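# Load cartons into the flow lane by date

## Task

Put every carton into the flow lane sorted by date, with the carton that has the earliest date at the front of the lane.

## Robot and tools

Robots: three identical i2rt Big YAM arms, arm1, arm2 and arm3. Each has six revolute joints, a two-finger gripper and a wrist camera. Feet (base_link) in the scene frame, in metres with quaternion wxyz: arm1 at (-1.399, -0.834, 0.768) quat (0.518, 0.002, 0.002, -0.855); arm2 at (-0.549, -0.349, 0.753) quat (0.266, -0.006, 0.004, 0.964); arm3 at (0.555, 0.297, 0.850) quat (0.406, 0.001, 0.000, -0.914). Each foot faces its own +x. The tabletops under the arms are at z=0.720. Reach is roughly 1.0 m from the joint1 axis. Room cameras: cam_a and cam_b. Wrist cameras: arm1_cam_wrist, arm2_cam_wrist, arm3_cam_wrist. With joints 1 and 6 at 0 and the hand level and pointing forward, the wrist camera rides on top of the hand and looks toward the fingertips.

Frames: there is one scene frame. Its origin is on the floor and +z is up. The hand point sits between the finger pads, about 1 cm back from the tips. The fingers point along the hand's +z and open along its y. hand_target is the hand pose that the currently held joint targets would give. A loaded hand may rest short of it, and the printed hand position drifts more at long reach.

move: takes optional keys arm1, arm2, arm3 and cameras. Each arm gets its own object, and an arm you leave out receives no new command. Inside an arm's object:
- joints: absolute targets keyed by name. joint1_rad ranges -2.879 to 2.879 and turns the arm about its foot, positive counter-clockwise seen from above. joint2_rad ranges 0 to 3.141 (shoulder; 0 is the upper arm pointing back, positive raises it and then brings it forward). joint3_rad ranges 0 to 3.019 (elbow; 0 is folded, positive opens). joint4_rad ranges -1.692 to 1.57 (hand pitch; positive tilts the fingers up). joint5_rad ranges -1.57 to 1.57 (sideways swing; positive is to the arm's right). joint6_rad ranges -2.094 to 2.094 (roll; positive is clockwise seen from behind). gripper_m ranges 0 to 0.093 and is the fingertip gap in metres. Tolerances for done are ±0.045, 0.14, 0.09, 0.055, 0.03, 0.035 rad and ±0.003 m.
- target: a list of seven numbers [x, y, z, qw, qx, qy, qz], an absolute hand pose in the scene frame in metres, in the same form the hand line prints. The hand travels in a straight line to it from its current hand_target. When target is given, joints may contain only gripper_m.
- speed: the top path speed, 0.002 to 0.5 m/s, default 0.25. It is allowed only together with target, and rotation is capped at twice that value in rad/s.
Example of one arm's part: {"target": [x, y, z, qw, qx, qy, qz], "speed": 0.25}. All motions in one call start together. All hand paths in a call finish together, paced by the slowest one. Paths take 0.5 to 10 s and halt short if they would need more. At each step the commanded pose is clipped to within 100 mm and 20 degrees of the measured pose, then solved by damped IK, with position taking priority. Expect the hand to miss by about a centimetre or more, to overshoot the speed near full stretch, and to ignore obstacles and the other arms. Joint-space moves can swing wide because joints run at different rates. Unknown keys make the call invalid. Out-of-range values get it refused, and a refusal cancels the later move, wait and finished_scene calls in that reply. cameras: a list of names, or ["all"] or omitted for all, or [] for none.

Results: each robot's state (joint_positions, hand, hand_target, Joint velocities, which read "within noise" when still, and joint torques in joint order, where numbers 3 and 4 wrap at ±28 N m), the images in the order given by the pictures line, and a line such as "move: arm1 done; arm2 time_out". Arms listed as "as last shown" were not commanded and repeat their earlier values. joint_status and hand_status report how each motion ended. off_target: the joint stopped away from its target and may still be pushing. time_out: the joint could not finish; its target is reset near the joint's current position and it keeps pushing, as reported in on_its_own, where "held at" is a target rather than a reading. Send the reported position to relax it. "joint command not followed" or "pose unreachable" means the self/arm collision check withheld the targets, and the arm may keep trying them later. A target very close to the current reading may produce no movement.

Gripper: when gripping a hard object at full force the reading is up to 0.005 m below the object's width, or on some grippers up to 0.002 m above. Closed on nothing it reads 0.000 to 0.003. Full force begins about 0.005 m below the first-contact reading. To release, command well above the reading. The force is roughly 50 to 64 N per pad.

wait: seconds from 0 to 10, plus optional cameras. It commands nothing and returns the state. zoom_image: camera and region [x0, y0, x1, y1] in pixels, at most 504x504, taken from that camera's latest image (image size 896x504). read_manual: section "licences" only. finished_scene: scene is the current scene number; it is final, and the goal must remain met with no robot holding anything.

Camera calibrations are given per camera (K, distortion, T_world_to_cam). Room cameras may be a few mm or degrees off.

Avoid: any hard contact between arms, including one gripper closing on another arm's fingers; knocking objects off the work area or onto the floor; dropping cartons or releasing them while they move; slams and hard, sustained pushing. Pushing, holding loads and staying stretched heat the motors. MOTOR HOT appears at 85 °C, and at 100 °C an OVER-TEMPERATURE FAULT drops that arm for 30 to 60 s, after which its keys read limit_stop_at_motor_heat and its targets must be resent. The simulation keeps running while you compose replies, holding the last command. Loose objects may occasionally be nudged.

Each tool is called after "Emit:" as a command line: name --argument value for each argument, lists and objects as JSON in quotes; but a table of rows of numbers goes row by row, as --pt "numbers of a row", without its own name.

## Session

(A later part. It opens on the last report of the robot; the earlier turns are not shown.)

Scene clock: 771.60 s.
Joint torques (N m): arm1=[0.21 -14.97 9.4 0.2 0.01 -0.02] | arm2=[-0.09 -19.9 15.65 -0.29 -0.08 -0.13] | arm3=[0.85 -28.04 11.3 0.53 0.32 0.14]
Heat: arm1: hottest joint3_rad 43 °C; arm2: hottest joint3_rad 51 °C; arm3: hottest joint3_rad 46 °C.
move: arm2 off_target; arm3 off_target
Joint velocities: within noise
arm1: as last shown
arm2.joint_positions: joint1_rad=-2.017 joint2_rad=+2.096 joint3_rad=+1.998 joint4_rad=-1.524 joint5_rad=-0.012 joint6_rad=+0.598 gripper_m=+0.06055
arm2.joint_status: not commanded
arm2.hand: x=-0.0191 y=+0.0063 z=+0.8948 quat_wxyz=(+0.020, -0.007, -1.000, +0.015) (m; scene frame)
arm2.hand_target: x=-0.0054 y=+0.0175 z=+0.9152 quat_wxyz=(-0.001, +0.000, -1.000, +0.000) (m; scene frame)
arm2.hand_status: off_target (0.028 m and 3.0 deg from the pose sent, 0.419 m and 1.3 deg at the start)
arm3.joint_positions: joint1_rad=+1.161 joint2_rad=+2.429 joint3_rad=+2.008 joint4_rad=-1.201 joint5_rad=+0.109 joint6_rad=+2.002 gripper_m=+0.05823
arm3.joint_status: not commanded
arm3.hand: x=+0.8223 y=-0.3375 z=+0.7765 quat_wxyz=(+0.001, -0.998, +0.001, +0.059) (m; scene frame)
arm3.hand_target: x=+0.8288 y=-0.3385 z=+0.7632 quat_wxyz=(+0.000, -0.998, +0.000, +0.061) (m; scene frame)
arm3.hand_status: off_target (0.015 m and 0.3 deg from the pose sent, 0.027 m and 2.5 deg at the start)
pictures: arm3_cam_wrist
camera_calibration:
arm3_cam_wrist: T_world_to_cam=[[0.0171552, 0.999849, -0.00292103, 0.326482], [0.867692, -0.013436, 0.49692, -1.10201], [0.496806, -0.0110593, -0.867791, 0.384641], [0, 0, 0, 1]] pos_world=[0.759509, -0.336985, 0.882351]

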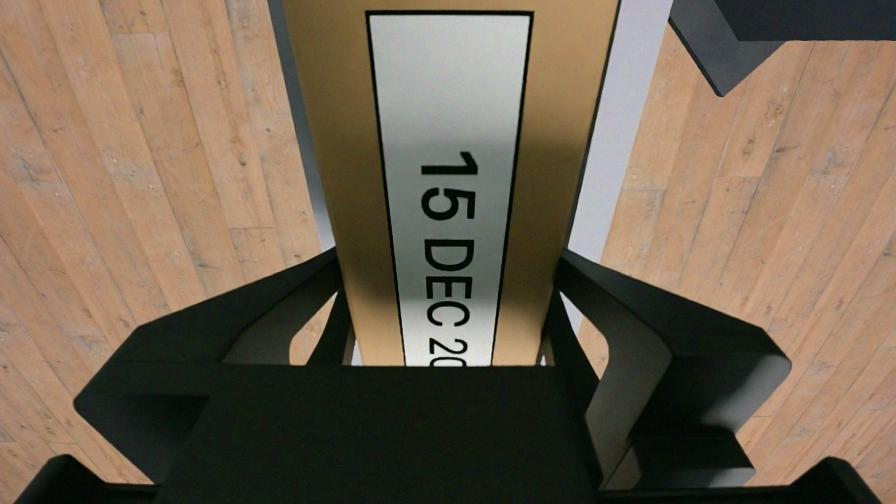

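Emit:
move --arm3 '{"joints": {"gripper_m": 0.093}}' --arm2 '{"target": [-0.004, 0.0185, 0.785, 0, 0, 1, 0], "speed": 0.2}' --cameras '[]'

Emit:
move --arm3 '{"target": [0.829, -0.336, 0.90, 0, -0.99813, 0, 0.061], "speed": 0.3}' --arm2 '{"target": [-0.004, 0.0185, 0.771, 0, 0, 1, 0], "speed": 0.1}' --cameras '["arm3_cam_wrist"]'

Emit:
move --arm3 '{"joints": {"joint1_rad": -0.2147, "joint2_rad": 1.269, "joint3_rad": 0.9586, "joint4_rad": -1.26, "joint5_rad": 0, "joint6_rad": 0.621, "gripper_m": 0.093}}' --arm2 '{"joints": {"gripper_m": 0.093}}' --cameras '["cam_b"]'

Emit:
move --arm2 '{"target": [-0.004, 0.0185, 0.90, 0, 0, 1, 0], "speed": 0.3}' --cameras '[]'

Emit:
move --arm2 '{"target": [-0.23, 0.0, 0.92, 0, 0, 1, 0], "speed": 0.4}' --arm3 '{"target": [0.12, 0.055, 0.95, 0, -1, 0, 0], "speed": 0.3}' --cameras '[]'

Emit:
move --arm2 '{"joints": {"joint1_rad": -1.2, "joint2_rad": 1.278, "joint3_rad": 1.0935, "joint4_rad": -1.387, "joint5_rad": 0, "joint6_rad": 0.8}}' --arm3 '{"target": [-0.034, 0.021, 0.90, 0, -1, 0, 0], "speed": 0.3}' --cameras '["arm3_cam_wrist"]'

Emit:
move --arm3 '{"target": [-0.034, 0.021, 0.782, 0, -1, 0, 0], "speed": 0.15}' --cameras '["arm3_cam_wrist"]'

Emit:
move --arm3 '{"joints": {"gripper_m": 0.05}}' --cameras '[]'

Emit:
move --arm3 '{"target": [-0.034, 0.02, 0.95, 0, -1, 0, 0], "speed": 0.25}' --cameras '[]'

Emit:
move --arm3 '{"target": [0.28, 0.10, 0.98, 0, -1, 0, 0], "speed": 0.35}' --cameras '[]'

Emit:
move --arm3 '{"joints": {"joint1_rad": 0.962, "joint2_rad": 2.128, "joint3_rad": 1.89, "joint4_rad": -1.352, "joint5_rad": 0.1, "joint6_rad": 1.8}}' --cameras '["arm3_cam_wrist", "cam_b"]'

Emit:
zoom_image --camera "cam_b" --region '[380, 180, 530, 280]'

Scene clock: 790.43 s.
Joint torques (N m): arm1=[0.26 -14.92 9.39 0.18 0.01 -0.03] | arm2=[0.03 -22.89 9.83 0.55 -0.06 -0.1] | arm3=[1.03 -27.87 11.3 0.42 0.27 0.14]
Heat: arm1: hottest joint3_rad 43 °C; arm2: hottest joint3_rad 54 °C; arm3: hottest joint3_rad 45 °C.
move: arm2 done; arm3 done
Joint velocities: within noise
arm1.joint_positions: joint1_rad=+1.007 joint2_rad=+1.506 joint3_rad=+1.495 joint4_rad=-1.499 joint5_rad=+0.002 joint6_rad=+0.006 gripper_m=+0.09295
arm1.joint_status: not commanded
arm1.hand: x=-1.1680 y=-1.2352 z=+1.0291 quat_wxyz=(-0.025, -0.501, -0.865, +0.013) (m; scene frame)
arm1.hand_target: x=-1.1706 y=-1.2370 z=+1.0337 quat_wxyz=(-0.030, -0.502, -0.864, +0.015) (m; scene frame)
arm1.hand_status: not commanded
arm2.joint_positions: joint1_rad=-2.017 joint2_rad=+2.194 joint3_rad=+1.852 joint4_rad=-1.251 joint5_rad=-0.013 joint6_rad=+0.598 gripper_m=+0.06055
arm2.joint_status: not commanded
arm2.hand: x=-0.0059 y=+0.0131 z=+0.7788 quat_wxyz=(+0.008, -0.006, -1.000, +0.006) (m; scene frame)
arm2.hand_target: x=-0.0040 y=+0.0184 z=+0.7851 quat_wxyz=(+0.000, +0.000, -1.000, +0.000) (m; scene frame)
arm2.hand_status: done (0.008 m and 1.4 deg from the pose sent, 0.112 m and 3.0 deg at the start)
arm3.joint_positions: joint1_rad=+1.161 joint2_rad=+2.429 joint3_rad=+2.008 joint4_rad=-1.199 joint5_rad=+0.110 joint6_rad=+2.002 gripper_m=+0.09294
arm3.joint_status: all done
arm3.hand: x=+0.8223 y=-0.3380 z=+0.7765 quat_wxyz=(+0.000, -0.998, +0.001, +0.059) (m; scene frame)
arm3.hand_target: x=+0.8288 y=-0.3385 z=+0.7632 quat_wxyz=(+0.000, -0.998, +0.000, +0.061) (m; scene frame)
arm3.hand_status: not commanded
pictures: none
No camera images: "cameras" was empty.

Scene clock: 791.83 s.
Joint torques (N m): arm1=[0.21 -15.03 9.39 0.18 0.01 -0.03] | arm2=[0.09 -21.13 8.72 0.65 -0.06 -0.09] | arm3=[1.03 -27.81 13.74 -0.16 0.27 0.15]
Heat: arm1: hottest joint3_rad 43 °C; arm2: hottest joint3_rad 54 °C; arm3: hottest joint3_rad 45 °C.
move: arm2 done; arm3 off_target
Joint velocities: within noise
arm1: as last shown
arm2.joint_positions: joint1_rad=-2.017 joint2_rad=+2.194 joint3_rad=+1.852 joint4_rad=-1.224 joint5_rad=-0.013 joint6_rad=+0.598 gripper_m=+0.06055
arm2.joint_status: not commanded
arm2.hand: x=-0.0003 y=+0.0168 z=+0.7787 quat_wxyz=(-0.004, -0.006, -1.000, -0.001) (m; scene frame)
arm2.hand_target: x=-0.0040 y=+0.0184 z=+0.7711 quat_wxyz=(+0.000, +0.000, -1.000, +0.000) (m; scene frame)
arm2.hand_status: done (0.009 m and 0.8 deg from the pose sent, 0.010 m and 1.4 deg at the start)
arm3.joint_positions: joint1_rad=+1.161 joint2_rad=+2.284 joint3_rad=+2.088 joint4_rad=-1.427 joint5_rad=+0.110 joint6_rad=+2.003 gripper_m=+0.09294
arm3.joint_status: not commanded
arm3.hand: x=+0.8193 y=-0.3321 z=+0.9039 quat_wxyz=(+0.001, -0.998, +0.001, +0.060) (m; scene frame)
arm3.hand_target: x=+0.8289 y=-0.3356 z=+0.9000 quat_wxyz=(+0.000, -0.998, +0.000, +0.061) (m; scene frame)
arm3.hand_status: off_target (0.011 m and 0.2 deg from the pose sent, 0.124 m and 0.2 deg at the start)
pictures: arm3_cam_wrist
camera_calibration:
arm3_cam_wrist: T_world_to_cam=[[0.0182769, 0.999831, -0.00209574, 0.319815], [0.868519, -0.0148381, 0.495433, -1.16254], [0.495319, -0.0108752, -0.868643, 0.49873], [0, 0, 0, 1]] pos_world=[0.756809, -0.331587, 1.00985]

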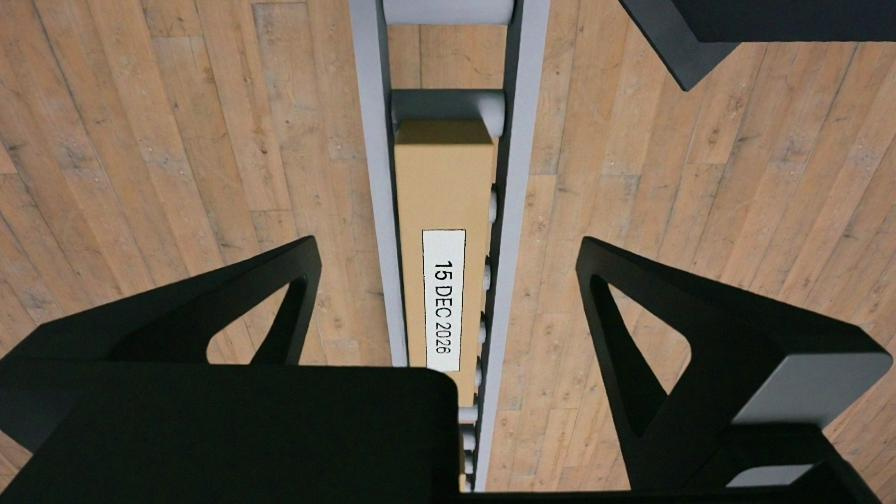

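Scene clock: 793.70 s.
Joint torques (N m): arm1=[0.15 -14.97 9.39 0.18 0.01 -0.03] | arm2=[0.09 -21.07 8.72 0.66 -0.05 -0.09] | arm3=[-0.73 -12.45 10.28 0.25 -0.01 -0.02]
Heat: arm1: hottest joint3_rad 43 °C; arm2: hottest joint3_rad 54 °C; arm3: hottest joint3_rad 45 °C.
move: arm2 done; arm3 done
Joint velocities: within noise
arm1: as last shown
arm2.joint_positions: joint1_rad=-2.017 joint2_rad=+2.193 joint3_rad=+1.852 joint4_rad=-1.223 joint5_rad=-0.013 joint6_rad=+0.598 gripper_m=+0.09294
arm2.joint_status: all done
arm2.hand: x=-0.0002 y=+0.0170 z=+0.7792 quat_wxyz=(-0.004, -0.006, -1.000, -0.002) (m; scene frame)
arm2.hand_target: x=-0.0039 y=+0.0185 z=+0.7712 quat_wxyz=(+0.000, +0.000, -1.000, +0.000) (m; scene frame)
arm2.hand_status: not commanded
arm3.joint_positions: joint1_rad=-0.208 joint2_rad=+1.280 joint3_rad=+0.960 joint4_rad=-1.255 joint5_rad=+0.003 joint6_rad=+0.629 gripper_m=+0.09296
arm3.joint_status: all done
arm3.hand: x=+0.2788 y=+0.0983 z=+0.9965 quat_wxyz=(+0.002, -1.000, +0.000, -0.002) (m; scene frame)
arm3.hand_target: x=+0.2793 y=+0.1010 z=+0.9993 quat_wxyz=(+0.000, -1.000, +0.000, -0.001) (m; scene frame)
arm3.hand_status: not commanded
pictures: cam_b

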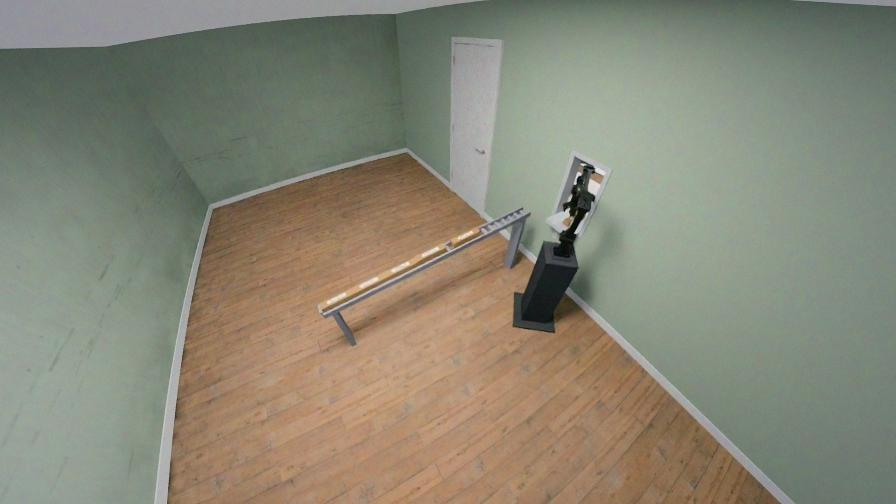

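Scene clock: 795.17 s.
Joint torques (N m): arm1=[0.21 -14.92 9.42 0.2 0.01 -0.03] | arm2=[-0.15 -18.84 13.81 -0.08 -0.05 -0.11] | arm3=[-0.5 -12.63 10.29 0.23 -0.01 -0.03]
Heat: arm1: hottest joint3_rad 43 °C; arm2: hottest joint3_rad 54 °C; arm3: hottest joint3_rad 45 °C.
move: arm2 off_target
Joint velocities: within noise
arm1, arm3: as last shown
arm2.joint_positions: joint1_rad=-2.017 joint2_rad=+2.089 joint3_rad=+1.993 joint4_rad=-1.490 joint5_rad=-0.013 joint6_rad=+0.598 gripper_m=+0.09294
arm2.joint_status: not commanded
arm2.hand: x=-0.0134 y=+0.0103 z=+0.8977 quat_wxyz=(+0.005, -0.006, -1.000, +0.004) (m; scene frame)
arm2.hand_target: x=-0.0044 y=+0.0182 z=+0.8999 quat_wxyz=(+0.000, +0.000, -1.000, +0.000) (m; scene frame)
arm2.hand_status: off_target (0.013 m and 1.0 deg from the pose sent, 0.121 m and 0.9 deg at the start)
pictures: none
No camera images: "cameras" was empty.

Scene clock: 796.83 s.
Joint torques (N m): arm1=[0.21 -14.92 9.4 0.21 0 -0.02] | arm2=[-0.03 -12.92 8.68 0.72 0.11 0.14] | arm3=[-0.56 -17.2 14.17 0.24 0.03 -0.02]
Heat: arm1: hottest joint3_rad 43 °C; arm2: hottest joint3_rad 54 °C; arm3: hottest joint3_rad 45 °C.
move: arm2 done; arm3 off_target
Joint velocities: within noise
arm1: as last shown
arm2.joint_positions: joint1_rad=-1.783 joint2_rad=+1.598 joint3_rad=+1.370 joint4_rad=-1.332 joint5_rad=-0.017 joint6_rad=+0.810 gripper_m=+0.09294
arm2.joint_status: not commanded
arm2.hand: x=-0.2281 y=+0.0014 z=+0.9271 quat_wxyz=(-0.002, +0.005, -1.000, -0.004) (m; scene frame)
arm2.hand_target: x=-0.2300 y=-0.0001 z=+0.9200 quat_wxyz=(+0.000, +0.000, -1.000, +0.000) (m; scene frame)
arm2.hand_status: done (0.008 m and 0.7 deg from the pose sent, 0.218 m and 1.0 deg at the start)
arm3.joint_positions: joint1_rad=-0.318 joint2_rad=+1.693 joint3_rad=+1.273 joint4_rad=-1.166 joint5_rad=+0.003 joint6_rad=+0.519 gripper_m=+0.09296
arm3.joint_status: not commanded
arm3.hand: x=+0.1367 y=+0.0603 z=+0.9455 quat_wxyz=(+0.005, -1.000, +0.000, -0.007) (m; scene frame)
arm3.hand_target: x=+0.1204 y=+0.0554 z=+0.9502 quat_wxyz=(+0.000, -1.000, +0.000, +0.001) (m; scene frame)
arm3.hand_status: off_target (0.018 m and 1.0 deg from the pose sent, 0.171 m and 0.3 deg at the start)
pictures: none
No camera images: "cameras" was empty.

Scene clock: 798.43 s.
Joint torques (N m): arm1=[0.21 -14.92 9.39 0.2 0.01 -0.02] | arm2=[0.56 -7.24 8.9 -0.02 0.09 -0.11] | arm3=[-0.44 -24.47 14.64 0.08 0.01 -0.03]
Heat: arm1: hottest joint3_rad 43 °C; arm2: hottest joint3_rad 54 °C; arm3: hottest joint3_rad 45 °C.
move: arm2 done; arm3 off_target
Joint velocities: within noise
arm1: as last shown
arm2.joint_positions: joint1_rad=-1.209 joint2_rad=+1.269 joint3_rad=+1.108 joint4_rad=-1.380 joint5_rad=-0.001 joint6_rad=+0.809 gripper_m=+0.09294
arm2.joint_status: all done
arm2.hand: x=-0.4868 y=+0.0060 z=+0.9547 quat_wxyz=(-0.009, +0.288, -0.958, -0.007) (m; scene frame)
arm2.hand_target: x=-0.4909 y=+0.0010 z=+0.9465 quat_wxyz=(-0.003, +0.297, -0.955, +0.007) (m; scene frame)
arm2.hand_status: not commanded
arm3.joint_positions: joint1_rad=-0.391 joint2_rad=+2.115 joint3_rad=+1.794 joint4_rad=-1.255 joint5_rad=+0.003 joint6_rad=+0.449 gripper_m=+0.09296
arm3.joint_status: not commanded
arm3.hand: x=-0.0211 y=+0.0237 z=+0.9021 quat_wxyz=(+0.002, -1.000, +0.002, -0.002) (m; scene frame)
arm3.hand_target: x=-0.0335 y=+0.0213 z=+0.9000 quat_wxyz=(+0.000, -1.000, +0.000, +0.001) (m; scene frame)
arm3.hand_status: off_target (0.013 m and 0.4 deg from the pose sent, 0.181 m and 1.0 deg at the start)
pictures: arm3_cam_wrist
camera_calibration:
arm3_cam_wrist: T_world_to_cam=[[0.0188171, 0.999821, 0.00198687, -0.024181], [0.800203, -0.0162515, 0.599509, -0.521715], [0.599434, -0.00969109, -0.800366, 0.857878], [0, 0, 0, 1]] pos_world=[-0.096308, 0.0240118, 0.999437]

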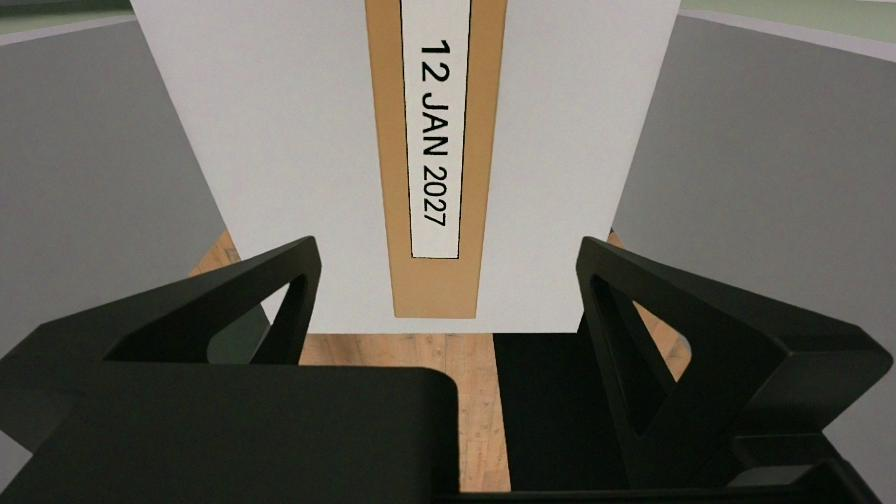

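Scene clock: 799.90 s.
Joint torques (N m): arm1=[0.15 -14.97 9.42 0.21 0.01 -0.03] | arm2=[0.56 -7.18 8.9 -0.01 0.09 -0.11] | arm3=[-0.38 -25.82 10.19 0.69 0.01 -0.03]
Heat: arm1: hottest joint3_rad 43 °C; arm2: hottest joint3_rad 54 °C; arm3: hottest joint3_rad 45 °C.
move: arm3 off_target
Joint velocities: within noise
arm1, arm2: as last shown
arm3.joint_positions: joint1_rad=-0.391 joint2_rad=+2.257 joint3_rad=+1.743 joint4_rad=-1.046 joint5_rad=+0.003 joint6_rad=+0.448 gripper_m=+0.09296
arm3.joint_status: not commanded
arm3.hand: x=-0.0318 y=+0.0185 z=+0.7953 quat_wxyz=(-0.001, -1.000, +0.001, +0.004) (m; scene frame)
arm3.hand_target: x=-0.0338 y=+0.0211 z=+0.7822 quat_wxyz=(+0.000, -1.000, +0.000, +0.000) (m; scene frame)
arm3.hand_status: off_target (0.014 m and 0.5 deg from the pose sent, 0.121 m and 0.4 deg at the start)
pictures: arm3_cam_wrist
camera_calibration:
arm3_cam_wrist: T_world_to_cam=[[0.0183402, 0.999821, -0.00463481, -0.01333], [0.808213, -0.0120961, 0.588766, -0.440462], [0.588605, -0.014544, -0.80829, 0.784799], [0, 0, 0, 1]] pos_world=[-0.105705, 0.0194139, 0.893613]

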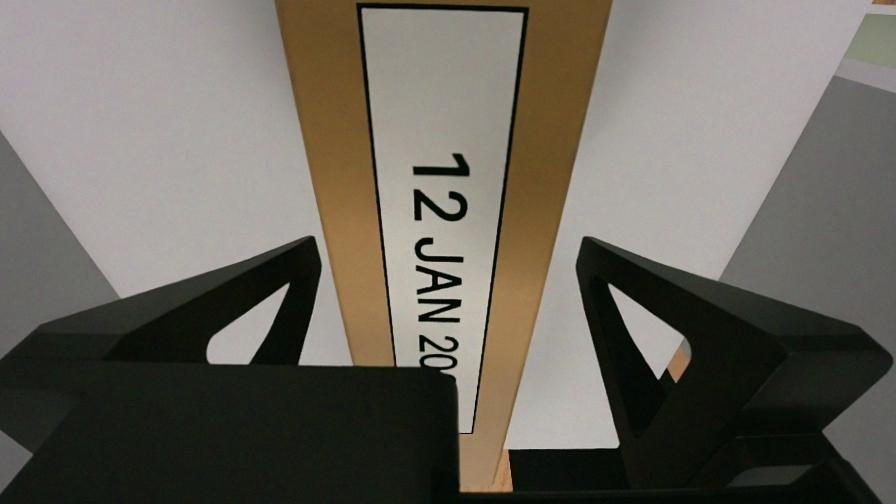

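Scene clock: 800.53 s.
Joint torques (N m): arm1=[0.09 -15.03 9.4 0.18 0 -0.03] | arm2=[0.56 -7.18 8.9 -0.02 0.09 -0.11] | arm3=[-0.26 -25.88 10.15 0.72 0.08 -0.02]
Heat: arm1: hottest joint3_rad 43 °C; arm2: hottest joint3_rad 54 °C; arm3: hottest joint3_rad 45 °C.
move: arm3 off_target
Joint velocities: within noise
arm1, arm2: as last shown
arm3.joint_positions: joint1_rad=-0.391 joint2_rad=+2.257 joint3_rad=+1.743 joint4_rad=-1.045 joint5_rad=+0.001 joint6_rad=+0.448 gripper_m=+0.05814
arm3.joint_status: gripper_m off_target (ended at +0.05818, target +0.05000)
arm3.hand: x=-0.0318 y=+0.0181 z=+0.7953 quat_wxyz=(-0.002, -1.000, +0.001, +0.004) (m; scene frame)
arm3.hand_target: x=-0.0337 y=+0.0211 z=+0.7822 quat_wxyz=(+0.000, -1.000, +0.000, +0.000) (m; scene frame)
arm3.hand_status: not commanded
pictures: none
No camera images: "cameras" was empty.

Scene clock: 802.17 s.
Joint torques (N m): arm1=[0.21 -14.86 9.42 0.2 0.01 -0.03] | arm2=[0.56 -7.18 8.88 0.01 0.09 -0.11] | arm3=[-0.38 -27.22 15.54 -0.06 0.08 0.01]
Heat: arm1: hottest joint3_rad 43 °C; arm2: hottest joint3_rad 54 °C; arm3: hottest joint3_rad 46 °C.
move: arm3 off_target
Joint velocities: within noise
arm1.joint_positions: joint1_rad=+1.007 joint2_rad=+1.506 joint3_rad=+1.495 joint4_rad=-1.499 joint5_rad=+0.002 joint6_rad=+0.006 gripper_m=+0.09295
arm1.joint_status: not commanded
arm1.hand: x=-1.1680 y=-1.2352 z=+1.0291 quat_wxyz=(-0.025, -0.501, -0.865, +0.013) (m; scene frame)
arm1.hand_target: x=-1.1706 y=-1.2370 z=+1.0337 quat_wxyz=(-0.030, -0.502, -0.864, +0.015) (m; scene frame)
arm1.hand_status: not commanded
arm2: as last shown
arm3.joint_positions: joint1_rad=-0.391 joint2_rad=+2.107 joint3_rad=+1.860 joint4_rad=-1.364 joint5_rad=+0.001 joint6_rad=+0.447 gripper_m=+0.05814
arm3.joint_status: not commanded
arm3.hand: x=-0.0180 y=+0.0249 z=+0.9311 quat_wxyz=(+0.009, -1.000, +0.001, -0.019) (m; scene frame)
arm3.hand_target: x=-0.0331 y=+0.0205 z=+0.9503 quat_wxyz=(+0.000, -1.000, +0.000, +0.000) (m; scene frame)
arm3.hand_status: off_target (0.025 m and 2.5 deg from the pose sent, 0.155 m and 0.5 deg at the start; pose on its path clipped on 5 of 49 steps)
pictures: none
No camera images: "cameras" was empty.

Scene clock: 804.13 s.
Joint torques (N m): arm1=[0.09 -14.97 9.39 0.2 0.01 -0.02] | arm2=[0.56 -7.18 8.9 -0.02 0.09 -0.11] | arm3=[1.14 -13.39 10.55 -0.02 0.18 0.15]
Heat: arm1: hottest joint3_rad 43 °C; arm2: hottest joint3_rad 54 °C; arm3: hottest joint3_rad 46 °C.
move: arm3 done
Joint velocities: within noise
arm1, arm2: as last shown
arm3.joint_positions: joint1_rad=-0.223 joint2_rad=+1.303 joint3_rad=+0.916 joint4_rad=-1.193 joint5_rad=-0.002 joint6_rad=+0.617 gripper_m=+0.05814
arm3.joint_status: not commanded
arm3.hand: x=+0.2774 y=+0.1025 z=+0.9734 quat_wxyz=(+0.002, -1.000, +0.002, -0.005) (m; scene frame)
arm3.hand_target: x=+0.2799 y=+0.1001 z=+0.9799 quat_wxyz=(+0.000, -1.000, +0.000, +0.000) (m; scene frame)
arm3.hand_status: done (0.008 m and 0.6 deg from the pose sent, 0.311 m and 2.5 deg at the start)
pictures: none
No camera images: "cameras" was empty.

Scene clock: 806.17 s.
Joint torques (N m): arm1=[0.21 -14.97 9.39 0.2 0.01 -0.03] | arm2=[0.56 -7.18 8.9 -0.01 0.09 -0.11] | arm3=[0.44 -28.34 15.04 -0.2 0.26 0.13]
Heat: arm1: hottest joint3_rad 43 °C; arm2: hottest joint3_rad 54 °C; arm3: hottest joint3_rad 46 °C.
move: arm3 done
Joint velocities: within noise
arm1, arm2: as last shown
arm3.joint_positions: joint1_rad=+0.961 joint2_rad=+2.136 joint3_rad=+1.836 joint4_rad=-1.342 joint5_rad=+0.098 joint6_rad=+1.792 gripper_m=+0.05815
arm3.joint_status: all done
arm3.hand: x=+0.6789 y=-0.3197 z=+0.9066 quat_wxyz=(+0.024, -0.998, -0.004, +0.054) (m; scene frame)
arm3.hand_target: x=+0.6832 y=-0.3360 z=+0.9313 quat_wxyz=(-0.002, -0.999, +0.000, +0.050) (m; scene frame)
arm3.hand_status: not commanded
pictures: arm3_cam_wrist, cam_b
camera_calibration:
arm3_cam_wrist: T_world_to_cam=[[0.00915004, 0.99896, 0.0446767, 0.273606], [0.863333, -0.0304356, 0.503716, -1.05067], [0.504552, 0.0339618, -0.862713, 0.573515], [0, 0, 0, 1]] pos_world=[0.615203, -0.324777, 1.01179]

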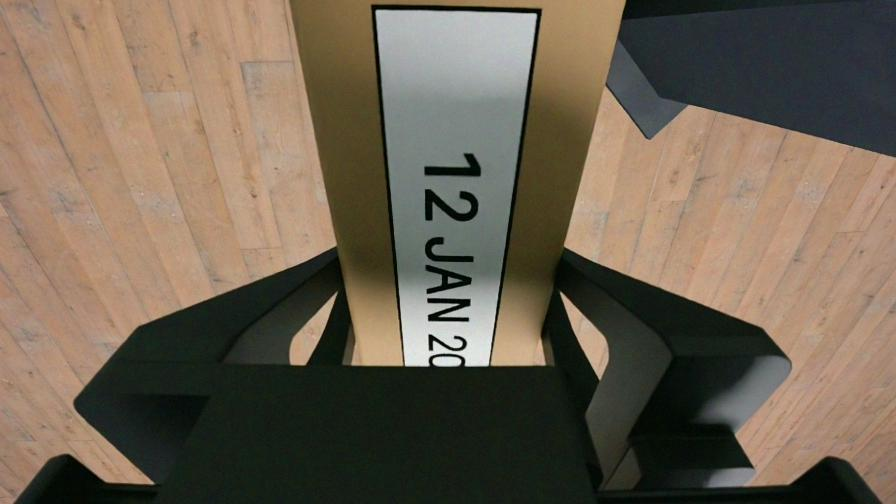

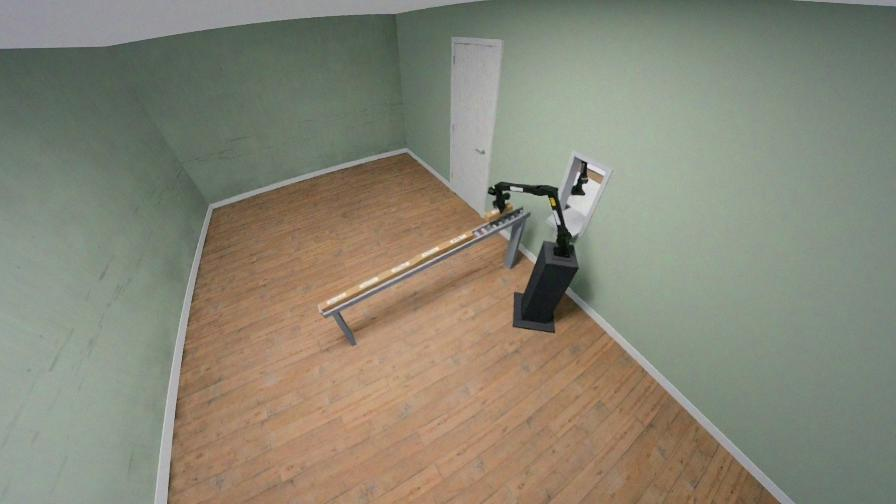

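Scaled by 3.360 from the camera's 896x504 image, which has a finer 1280x720 frame.

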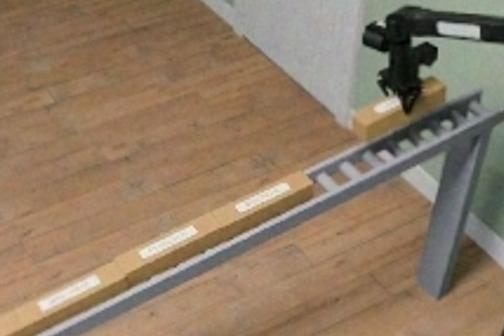

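Emit:
move --arm3 '{"target": [0.708, -0.334, 0.815, 0, -0.99813, 0, 0.061], "speed": 0.2}' --cameras '[]'

Emit:
move --arm3 '{"target": [0.708, -0.335, 0.777, 0, -0.99813, 0, 0.061], "speed": 0.06}' --cameras '["arm3_cam_wrist"]'

Scene clock: 811.30 s.
Joint torques (N m): arm1=[0.15 -14.92 9.4 0.21 0.01 -0.03] | arm2=[0.5 -7.24 8.9 -0.01 0.09 -0.11] | arm3=[0.62 -29.04 10.81 0.4 0.33 0.14]
Heat: arm1: hottest joint3_rad 43 °C; arm2: hottest joint3_rad 53 °C; arm3: hottest joint3_rad 47 °C.
move: arm3 off_target
Joint velocities: within noise
arm1, arm2: as last shown
arm3.joint_positions: joint1_rad=+1.000 joint2_rad=+2.270 joint3_rad=+1.783 joint4_rad=-1.149 joint5_rad=+0.116 joint6_rad=+1.835 gripper_m=+0.05815
arm3.joint_status: not commanded
arm3.hand: x=+0.7031 y=-0.3249 z=+0.8044 quat_wxyz=(+0.016, -0.998, -0.003, +0.063) (m; scene frame)
arm3.hand_target: x=+0.7081 y=-0.3337 z=+0.8152 quat_wxyz=(+0.000, -0.998, +0.000, +0.061) (m; scene frame)
arm3.hand_status: off_target (0.015 m and 1.8 deg from the pose sent, 0.097 m and 2.9 deg at the start)
pictures: none
No camera images: "cameras" was empty.

Scene clock: 812.53 s.
Joint torques (N m): arm1=[0.15 -14.97 9.42 0.2 0.01 -0.02] | arm2=[0.62 -7.18 8.88 -0.02 0.09 -0.11] | arm3=[0.62 -27.16 9.7 0.43 0.36 0.15]
Heat: arm1: hottest joint3_rad 43 °C; arm2: hottest joint3_rad 53 °C; arm3: hottest joint3_rad 46 °C.
move: arm3 done
Joint velocities: within noise
arm1, arm2: as last shown
arm3.joint_positions: joint1_rad=+1.000 joint2_rad=+2.301 joint3_rad=+1.783 joint4_rad=-1.083 joint5_rad=+0.115 joint6_rad=+1.835 gripper_m=+0.05815
arm3.joint_status: not commanded
arm3.hand: x=+0.7060 y=-0.3345 z=+0.7839 quat_wxyz=(+0.000, -0.998, -0.002, +0.058) (m; scene frame)
arm3.hand_target: x=+0.7081 y=-0.3349 z=+0.7770 quat_wxyz=(+0.000, -0.998, +0.000, +0.061) (m; scene frame)
arm3.hand_status: done (0.007 m and 0.4 deg from the pose sent, 0.030 m and 1.8 deg at the start)
pictures: arm3_cam_wrist
camera_calibration:
arm3_cam_wrist: T_world_to_cam=[[0.0120565, 0.999916, -0.00483525, 0.330698], [0.867058, -0.00804572, 0.498143, -1.00347], [0.498062, -0.0101983, -0.867082, 0.447686], [0, 0, 0, 1]] pos_world=[0.643105, -0.334178, 0.889651]

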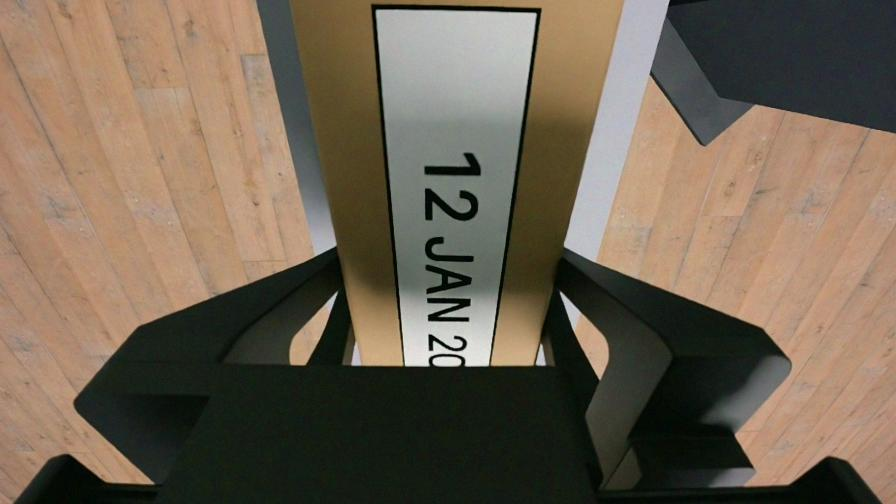

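Emit:
move --arm3 '{"target": [0.708, -0.335, 0.764, 0, -0.99813, 0, 0.061], "speed": 0.06}' --cameras '[]'

Emit:
move --arm3 '{"joints": {"gripper_m": 0.093}}' --cameras '["arm3_cam_wrist"]'

Emit:
move --arm3 '{"target": [0.704, -0.332, 0.90, 0, -0.99813, 0, 0.061], "speed": 0.3}' --cameras '["arm3_cam_wrist", "cam_b"]'

Emit:
zoom_image --camera "cam_b" --region '[380, 180, 530, 280]'

Scene clock: 816.70 s.
Joint torques (N m): arm1=[0.15 -14.92 9.39 0.18 0.01 -0.03] | arm2=[0.56 -7.18 8.91 -0.01 0.09 -0.11] | arm3=[0.56 -25.88 9.26 0.64 0.37 0.15]
Heat: arm1: hottest joint3_rad 43 °C; arm2: hottest joint3_rad 53 °C; arm3: hottest joint3_rad 46 °C.
move: arm3 off_target
Joint velocities: within noise
arm1: as last shown
arm2.joint_positions: joint1_rad=-1.209 joint2_rad=+1.269 joint3_rad=+1.108 joint4_rad=-1.380 joint5_rad=-0.001 joint6_rad=+0.809 gripper_m=+0.09294
arm2.joint_status: not commanded
arm2.hand: x=-0.4868 y=+0.0060 z=+0.9547 quat_wxyz=(-0.009, +0.288, -0.958, -0.007) (m; scene frame)
arm2.hand_target: x=-0.4909 y=+0.0010 z=+0.9465 quat_wxyz=(-0.003, +0.297, -0.955, +0.007) (m; scene frame)
arm2.hand_status: not commanded
arm3.joint_positions: joint1_rad=+1.000 joint2_rad=+2.303 joint3_rad=+1.783 joint4_rad=-1.066 joint5_rad=+0.115 joint6_rad=+1.835 gripper_m=+0.05815
arm3.joint_status: not commanded
arm3.hand: x=+0.7070 y=-0.3384 z=+0.7828 quat_wxyz=(-0.008, -0.998, -0.001, +0.056) (m; scene frame)
arm3.hand_target: x=+0.7080 y=-0.3344 z=+0.7643 quat_wxyz=(+0.000, -0.998, +0.000, +0.061) (m; scene frame)
arm3.hand_status: off_target (0.019 m and 1.1 deg from the pose sent, 0.020 m and 0.4 deg at the start)
pictures: none
No camera images: "cameras" was empty.

Scene clock: 817.37 s.
Joint torques (N m): arm1=[0.15 -14.92 9.4 0.18 0.01 -0.03] | arm2=[0.62 -7.18 8.91 -0.01 0.08 -0.11] | arm3=[0.67 -26.11 9.18 0.54 0.28 0.15]
Heat: arm1: hottest joint3_rad 43 °C; arm2: hottest joint3_rad 53 °C; arm3: hottest joint3_rad 46 °C.
move: arm3 done
Joint velocities: within noise
arm1, arm2: as last shown
arm3.joint_positions: joint1_rad=+1.000 joint2_rad=+2.303 joint3_rad=+1.783 joint4_rad=-1.064 joint5_rad=+0.117 joint6_rad=+1.835 gripper_m=+0.09287
arm3.joint_status: all done
arm3.hand: x=+0.7067 y=-0.3388 z=+0.7826 quat_wxyz=(-0.009, -0.998, -0.001, +0.057) (m; scene frame)
arm3.hand_target: x=+0.7079 y=-0.3344 z=+0.7642 quat_wxyz=(+0.000, -0.998, +0.000, +0.061) (m; scene frame)
arm3.hand_status: not commanded
pictures: arm3_cam_wrist
camera_calibration:
arm3_cam_wrist: T_world_to_cam=[[0.0120732, 0.999677, -0.0223564, 0.348553], [0.86586, 0.000731146, 0.500287, -1.00135], [0.500142, -0.0253976, -0.865571, 0.43831], [0, 0, 0, 1]] pos_world=[0.643605, -0.336577, 0.888144]

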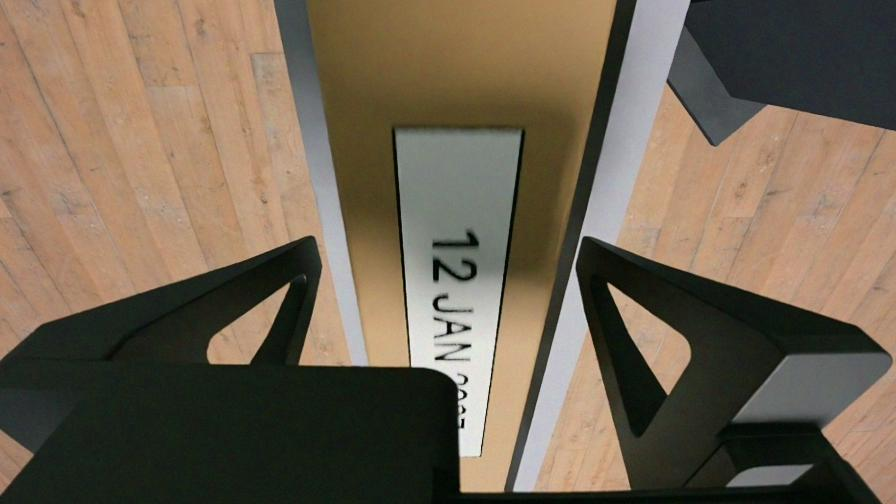

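Scene clock: 818.73 s.
Joint torques (N m): arm1=[0.21 -14.86 9.42 0.21 0.01 -0.03] | arm2=[0.56 -7.18 8.9 -0.01 0.09 -0.11] | arm3=[0.09 -25.64 13.18 -0.13 0.29 0.08]
Heat: arm1: hottest joint3_rad 43 °C; arm2: hottest joint3_rad 53 °C; arm3: hottest joint3_rad 46 °C.
move: arm3 done
Joint velocities: within noise
arm1, arm2: as last shown
arm3.joint_positions: joint1_rad=+1.000 joint2_rad=+2.142 joint3_rad=+1.829 joint4_rad=-1.294 joint5_rad=+0.117 joint6_rad=+1.835 gripper_m=+0.09294
arm3.joint_status: not commanded
arm3.hand: x=+0.7023 y=-0.3237 z=+0.9006 quat_wxyz=(+0.002, -0.998, -0.002, +0.060) (m; scene frame)
arm3.hand_target: x=+0.7040 y=-0.3317 z=+0.8998 quat_wxyz=(+0.000, -0.998, +0.000, +0.061) (m; scene frame)
arm3.hand_status: done (0.008 m and 0.3 deg from the pose sent, 0.117 m and 1.2 deg at the start)
pictures: arm3_cam_wrist, cam_b
camera_calibration:
arm3_cam_wrist: T_world_to_cam=[[0.0119257, 0.999929, -0.000144193, 0.316368], [0.869062, -0.0102936, 0.494597, -1.05729], [0.49456, -0.00602374, -0.869123, 0.556391], [0, 0, 0, 1]] pos_world=[0.639906, -0.323878, 1.00655]

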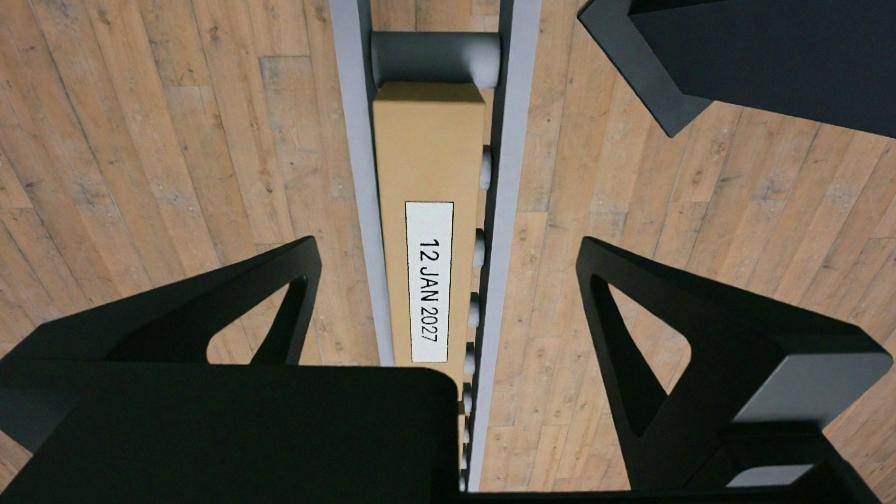

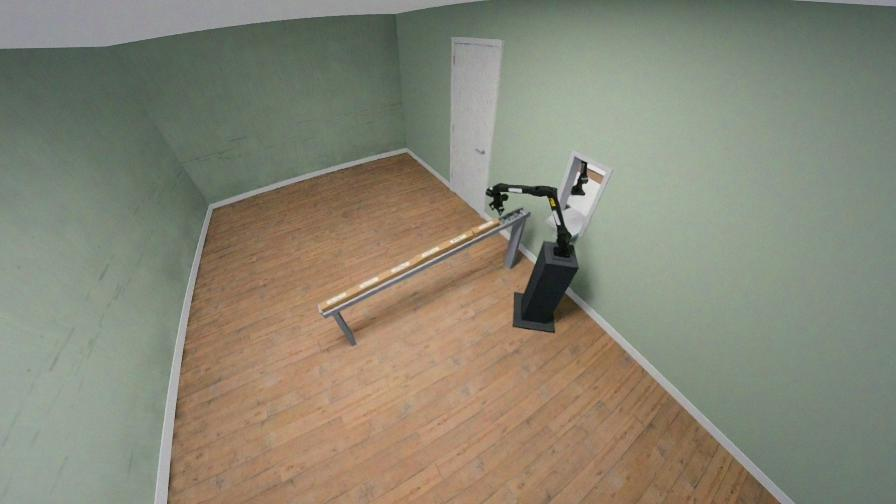

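Scaled by 3.360 from the camera's 896x504 image, which has a finer 1280x720 frame.

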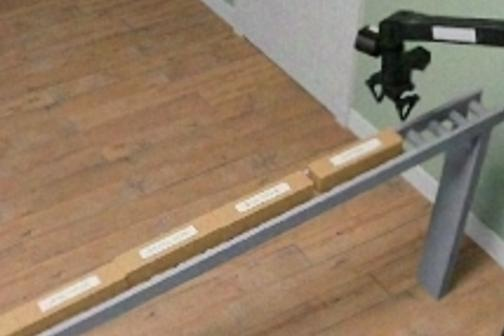

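Emit:
move --arm1 '{"joints": {"joint1_rad": 2.75, "joint2_rad": 2.072, "joint3_rad": 2.114, "joint4_rad": -1.613, "joint5_rad": 0, "joint6_rad": -0.873, "gripper_m": 0.093}}' --arm3 '{"joints": {"joint1_rad": -0.2147, "joint2_rad": 1.269, "joint3_rad": 0.9586, "joint4_rad": -1.26, "joint5_rad": 0, "joint6_rad": 0.621, "gripper_m": 0.093}}' --cameras '["arm1_cam_wrist", "cam_b"]'

Emit:
zoom_image --camera "cam_b" --region '[310, 180, 530, 320]'

Emit:
move --arm1 '{"target": [-0.905, -0.42, 0.81, 0, -0.7071, 0.7071, 0], "speed": 0.25}' --cameras '["arm1_cam_wrist", "cam_a"]'

Emit:
zoom_image --camera "cam_a" --region '[350, 170, 570, 320]'

Scene clock: 870.10 s.
Joint torques (N m): arm1=[1.2 -24.7 12 -0.28 0.02 -0.06] | arm2=[0.56 -7.24 8.88 -0.02 0.09 -0.11] | arm3=[-0.38 -12.45 10.19 0.34 -0.01 -0.03]
Heat: arm1: hottest joint3_rad 43 °C; arm2: hottest joint3_rad 51 °C; arm3: hottest joint3_rad 46 °C.
move: arm1 done; arm3 done
Joint velocities: within noise
arm1.joint_positions: joint1_rad=+2.747 joint2_rad=+2.088 joint3_rad=+2.073 joint4_rad=-1.604 joint5_rad=-0.001 joint6_rad=-0.865 gripper_m=+0.09300
arm1.joint_status: all done
arm1.hand: x=-0.9087 y=-0.4264 z=+0.9453 quat_wxyz=(+0.022, +0.703, -0.711, -0.004) (m; scene frame)
arm1.hand_target: x=-0.9045 y=-0.4210 z=+0.9714 quat_wxyz=(-0.003, +0.707, -0.707, -0.001) (m; scene frame)
arm1.hand_status: not commanded
arm2: as last shown
arm3.joint_positions: joint1_rad=-0.207 joint2_rad=+1.280 joint3_rad=+0.961 joint4_rad=-1.258 joint5_rad=+0.003 joint6_rad=+0.629 gripper_m=+0.09295
arm3.joint_status: all done
arm3.hand: x=+0.2792 y=+0.0984 z=+0.9969 quat_wxyz=(+0.003, -1.000, +0.000, -0.003) (m; scene frame)
arm3.hand_target: x=+0.2793 y=+0.1011 z=+0.9994 quat_wxyz=(+0.000, -1.000, +0.000, -0.001) (m; scene frame)
arm3.hand_status: not commanded
pictures: arm1_cam_wrist, cam_b
camera_calibration:
arm1_cam_wrist: T_world_to_cam=[[0.998149, -0.00767321, -0.0603323, 0.964068], [0.0331478, -0.76308, 0.645454, -0.907651], [-0.050991, -0.646259, -0.761413, 0.521297], [0, 0, 0, 1]] pos_world=[-0.905615, -0.34832, 1.04093]

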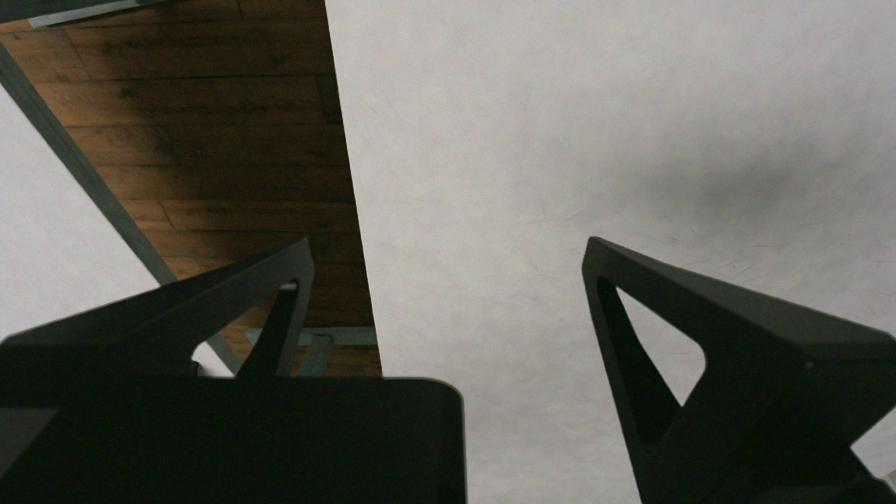

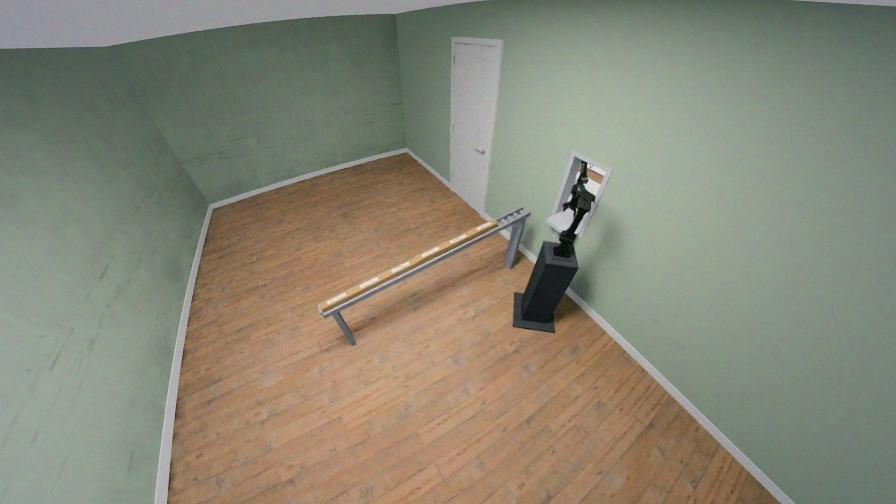

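Scaled by 2.291 from the camera's 896x504 image, which has a finer 1280x720 frame.

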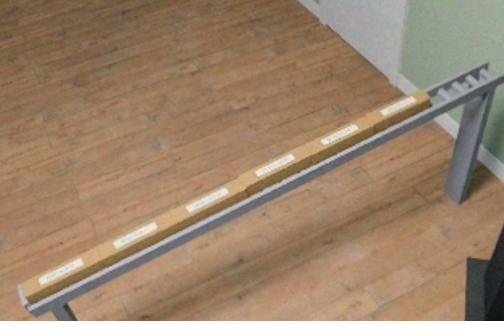

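Scene clock: 871.60 s.
Joint torques (N m): arm1=[1.26 -24.12 8.94 0.43 0.06 -0.03] | arm2=[0.62 -7.24 8.9 -0.02 0.09 -0.11] | arm3=[-0.5 -12.51 10.21 0.25 0 -0.02]
Heat: arm1: hottest joint3_rad 43 °C; arm2: hottest joint3_rad 51 °C; arm3: hottest joint3_rad 46 °C.
move: arm1 done
Joint velocities: within noise
arm1.joint_positions: joint1_rad=+2.747 joint2_rad=+2.149 joint3_rad=+1.801 joint4_rad=-1.250 joint5_rad=+0.001 joint6_rad=-0.865 gripper_m=+0.09300
arm1.joint_status: not commanded
arm1.hand: x=-0.9084 y=-0.4261 z=+0.8054 quat_wxyz=(+0.011, +0.703, -0.711, -0.002) (m; scene frame)
arm1.hand_target: x=-0.9050 y=-0.4201 z=+0.8101 quat_wxyz=(+0.000, +0.707, -0.707, +0.000) (m; scene frame)
arm1.hand_status: done (0.008 m and 1.4 deg from the pose sent, 0.135 m and 2.6 deg at the start)
arm2, arm3: as last shown
pictures: arm1_cam_wrist, cam_a
camera_calibration:
arm1_cam_wrist: T_world_to_cam=[[0.999062, -0.00703208, -0.0427199, 0.942251], [0.0217925, -0.770929, 0.636549, -0.823617], [-0.0374103, -0.636883, -0.770053, 0.438388], [0, 0, 0, 1]] pos_world=[-0.907019, -0.349122, 0.902107]

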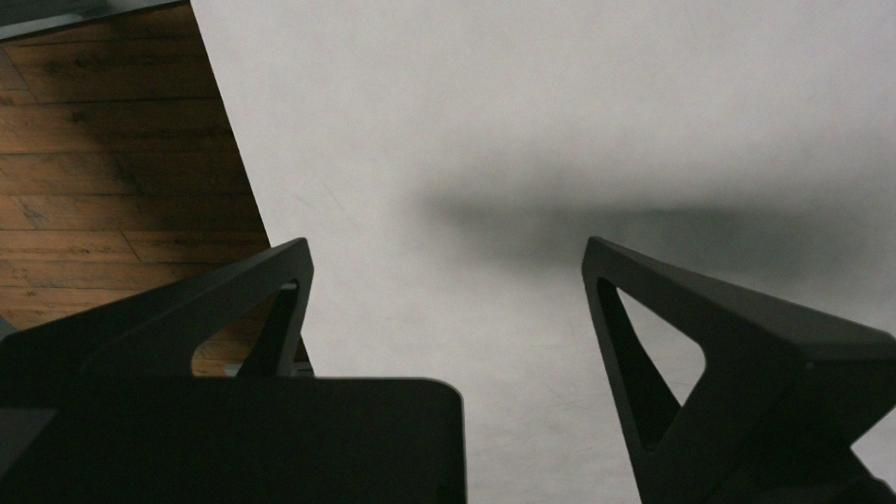

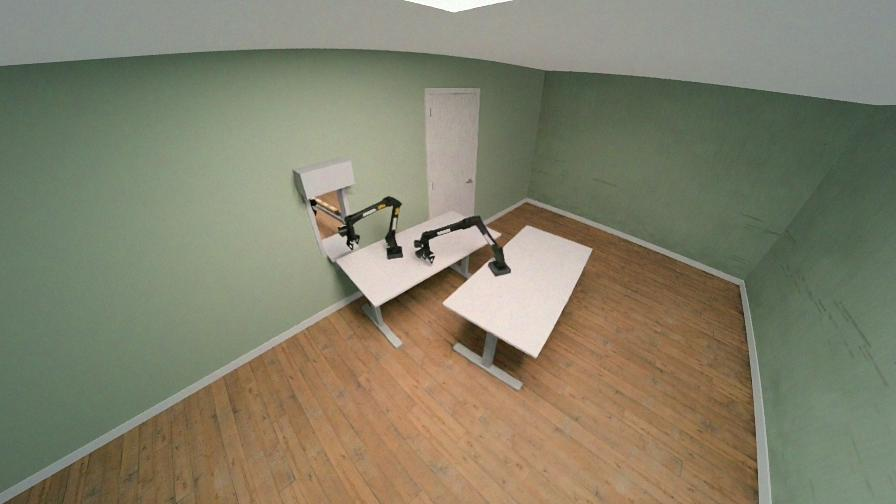

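Scaled by 2.291 from the camera's 896x504 image, which has a finer 1280x720 frame.

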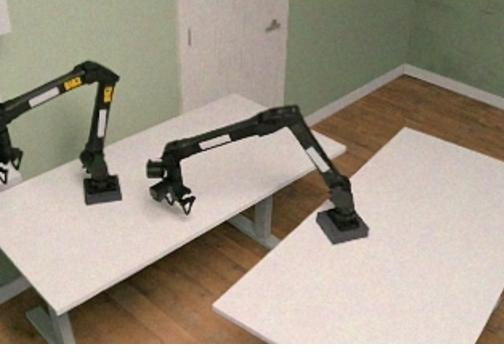

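Emit:
finished_scene --scene 1

The scene is finished: the task was done.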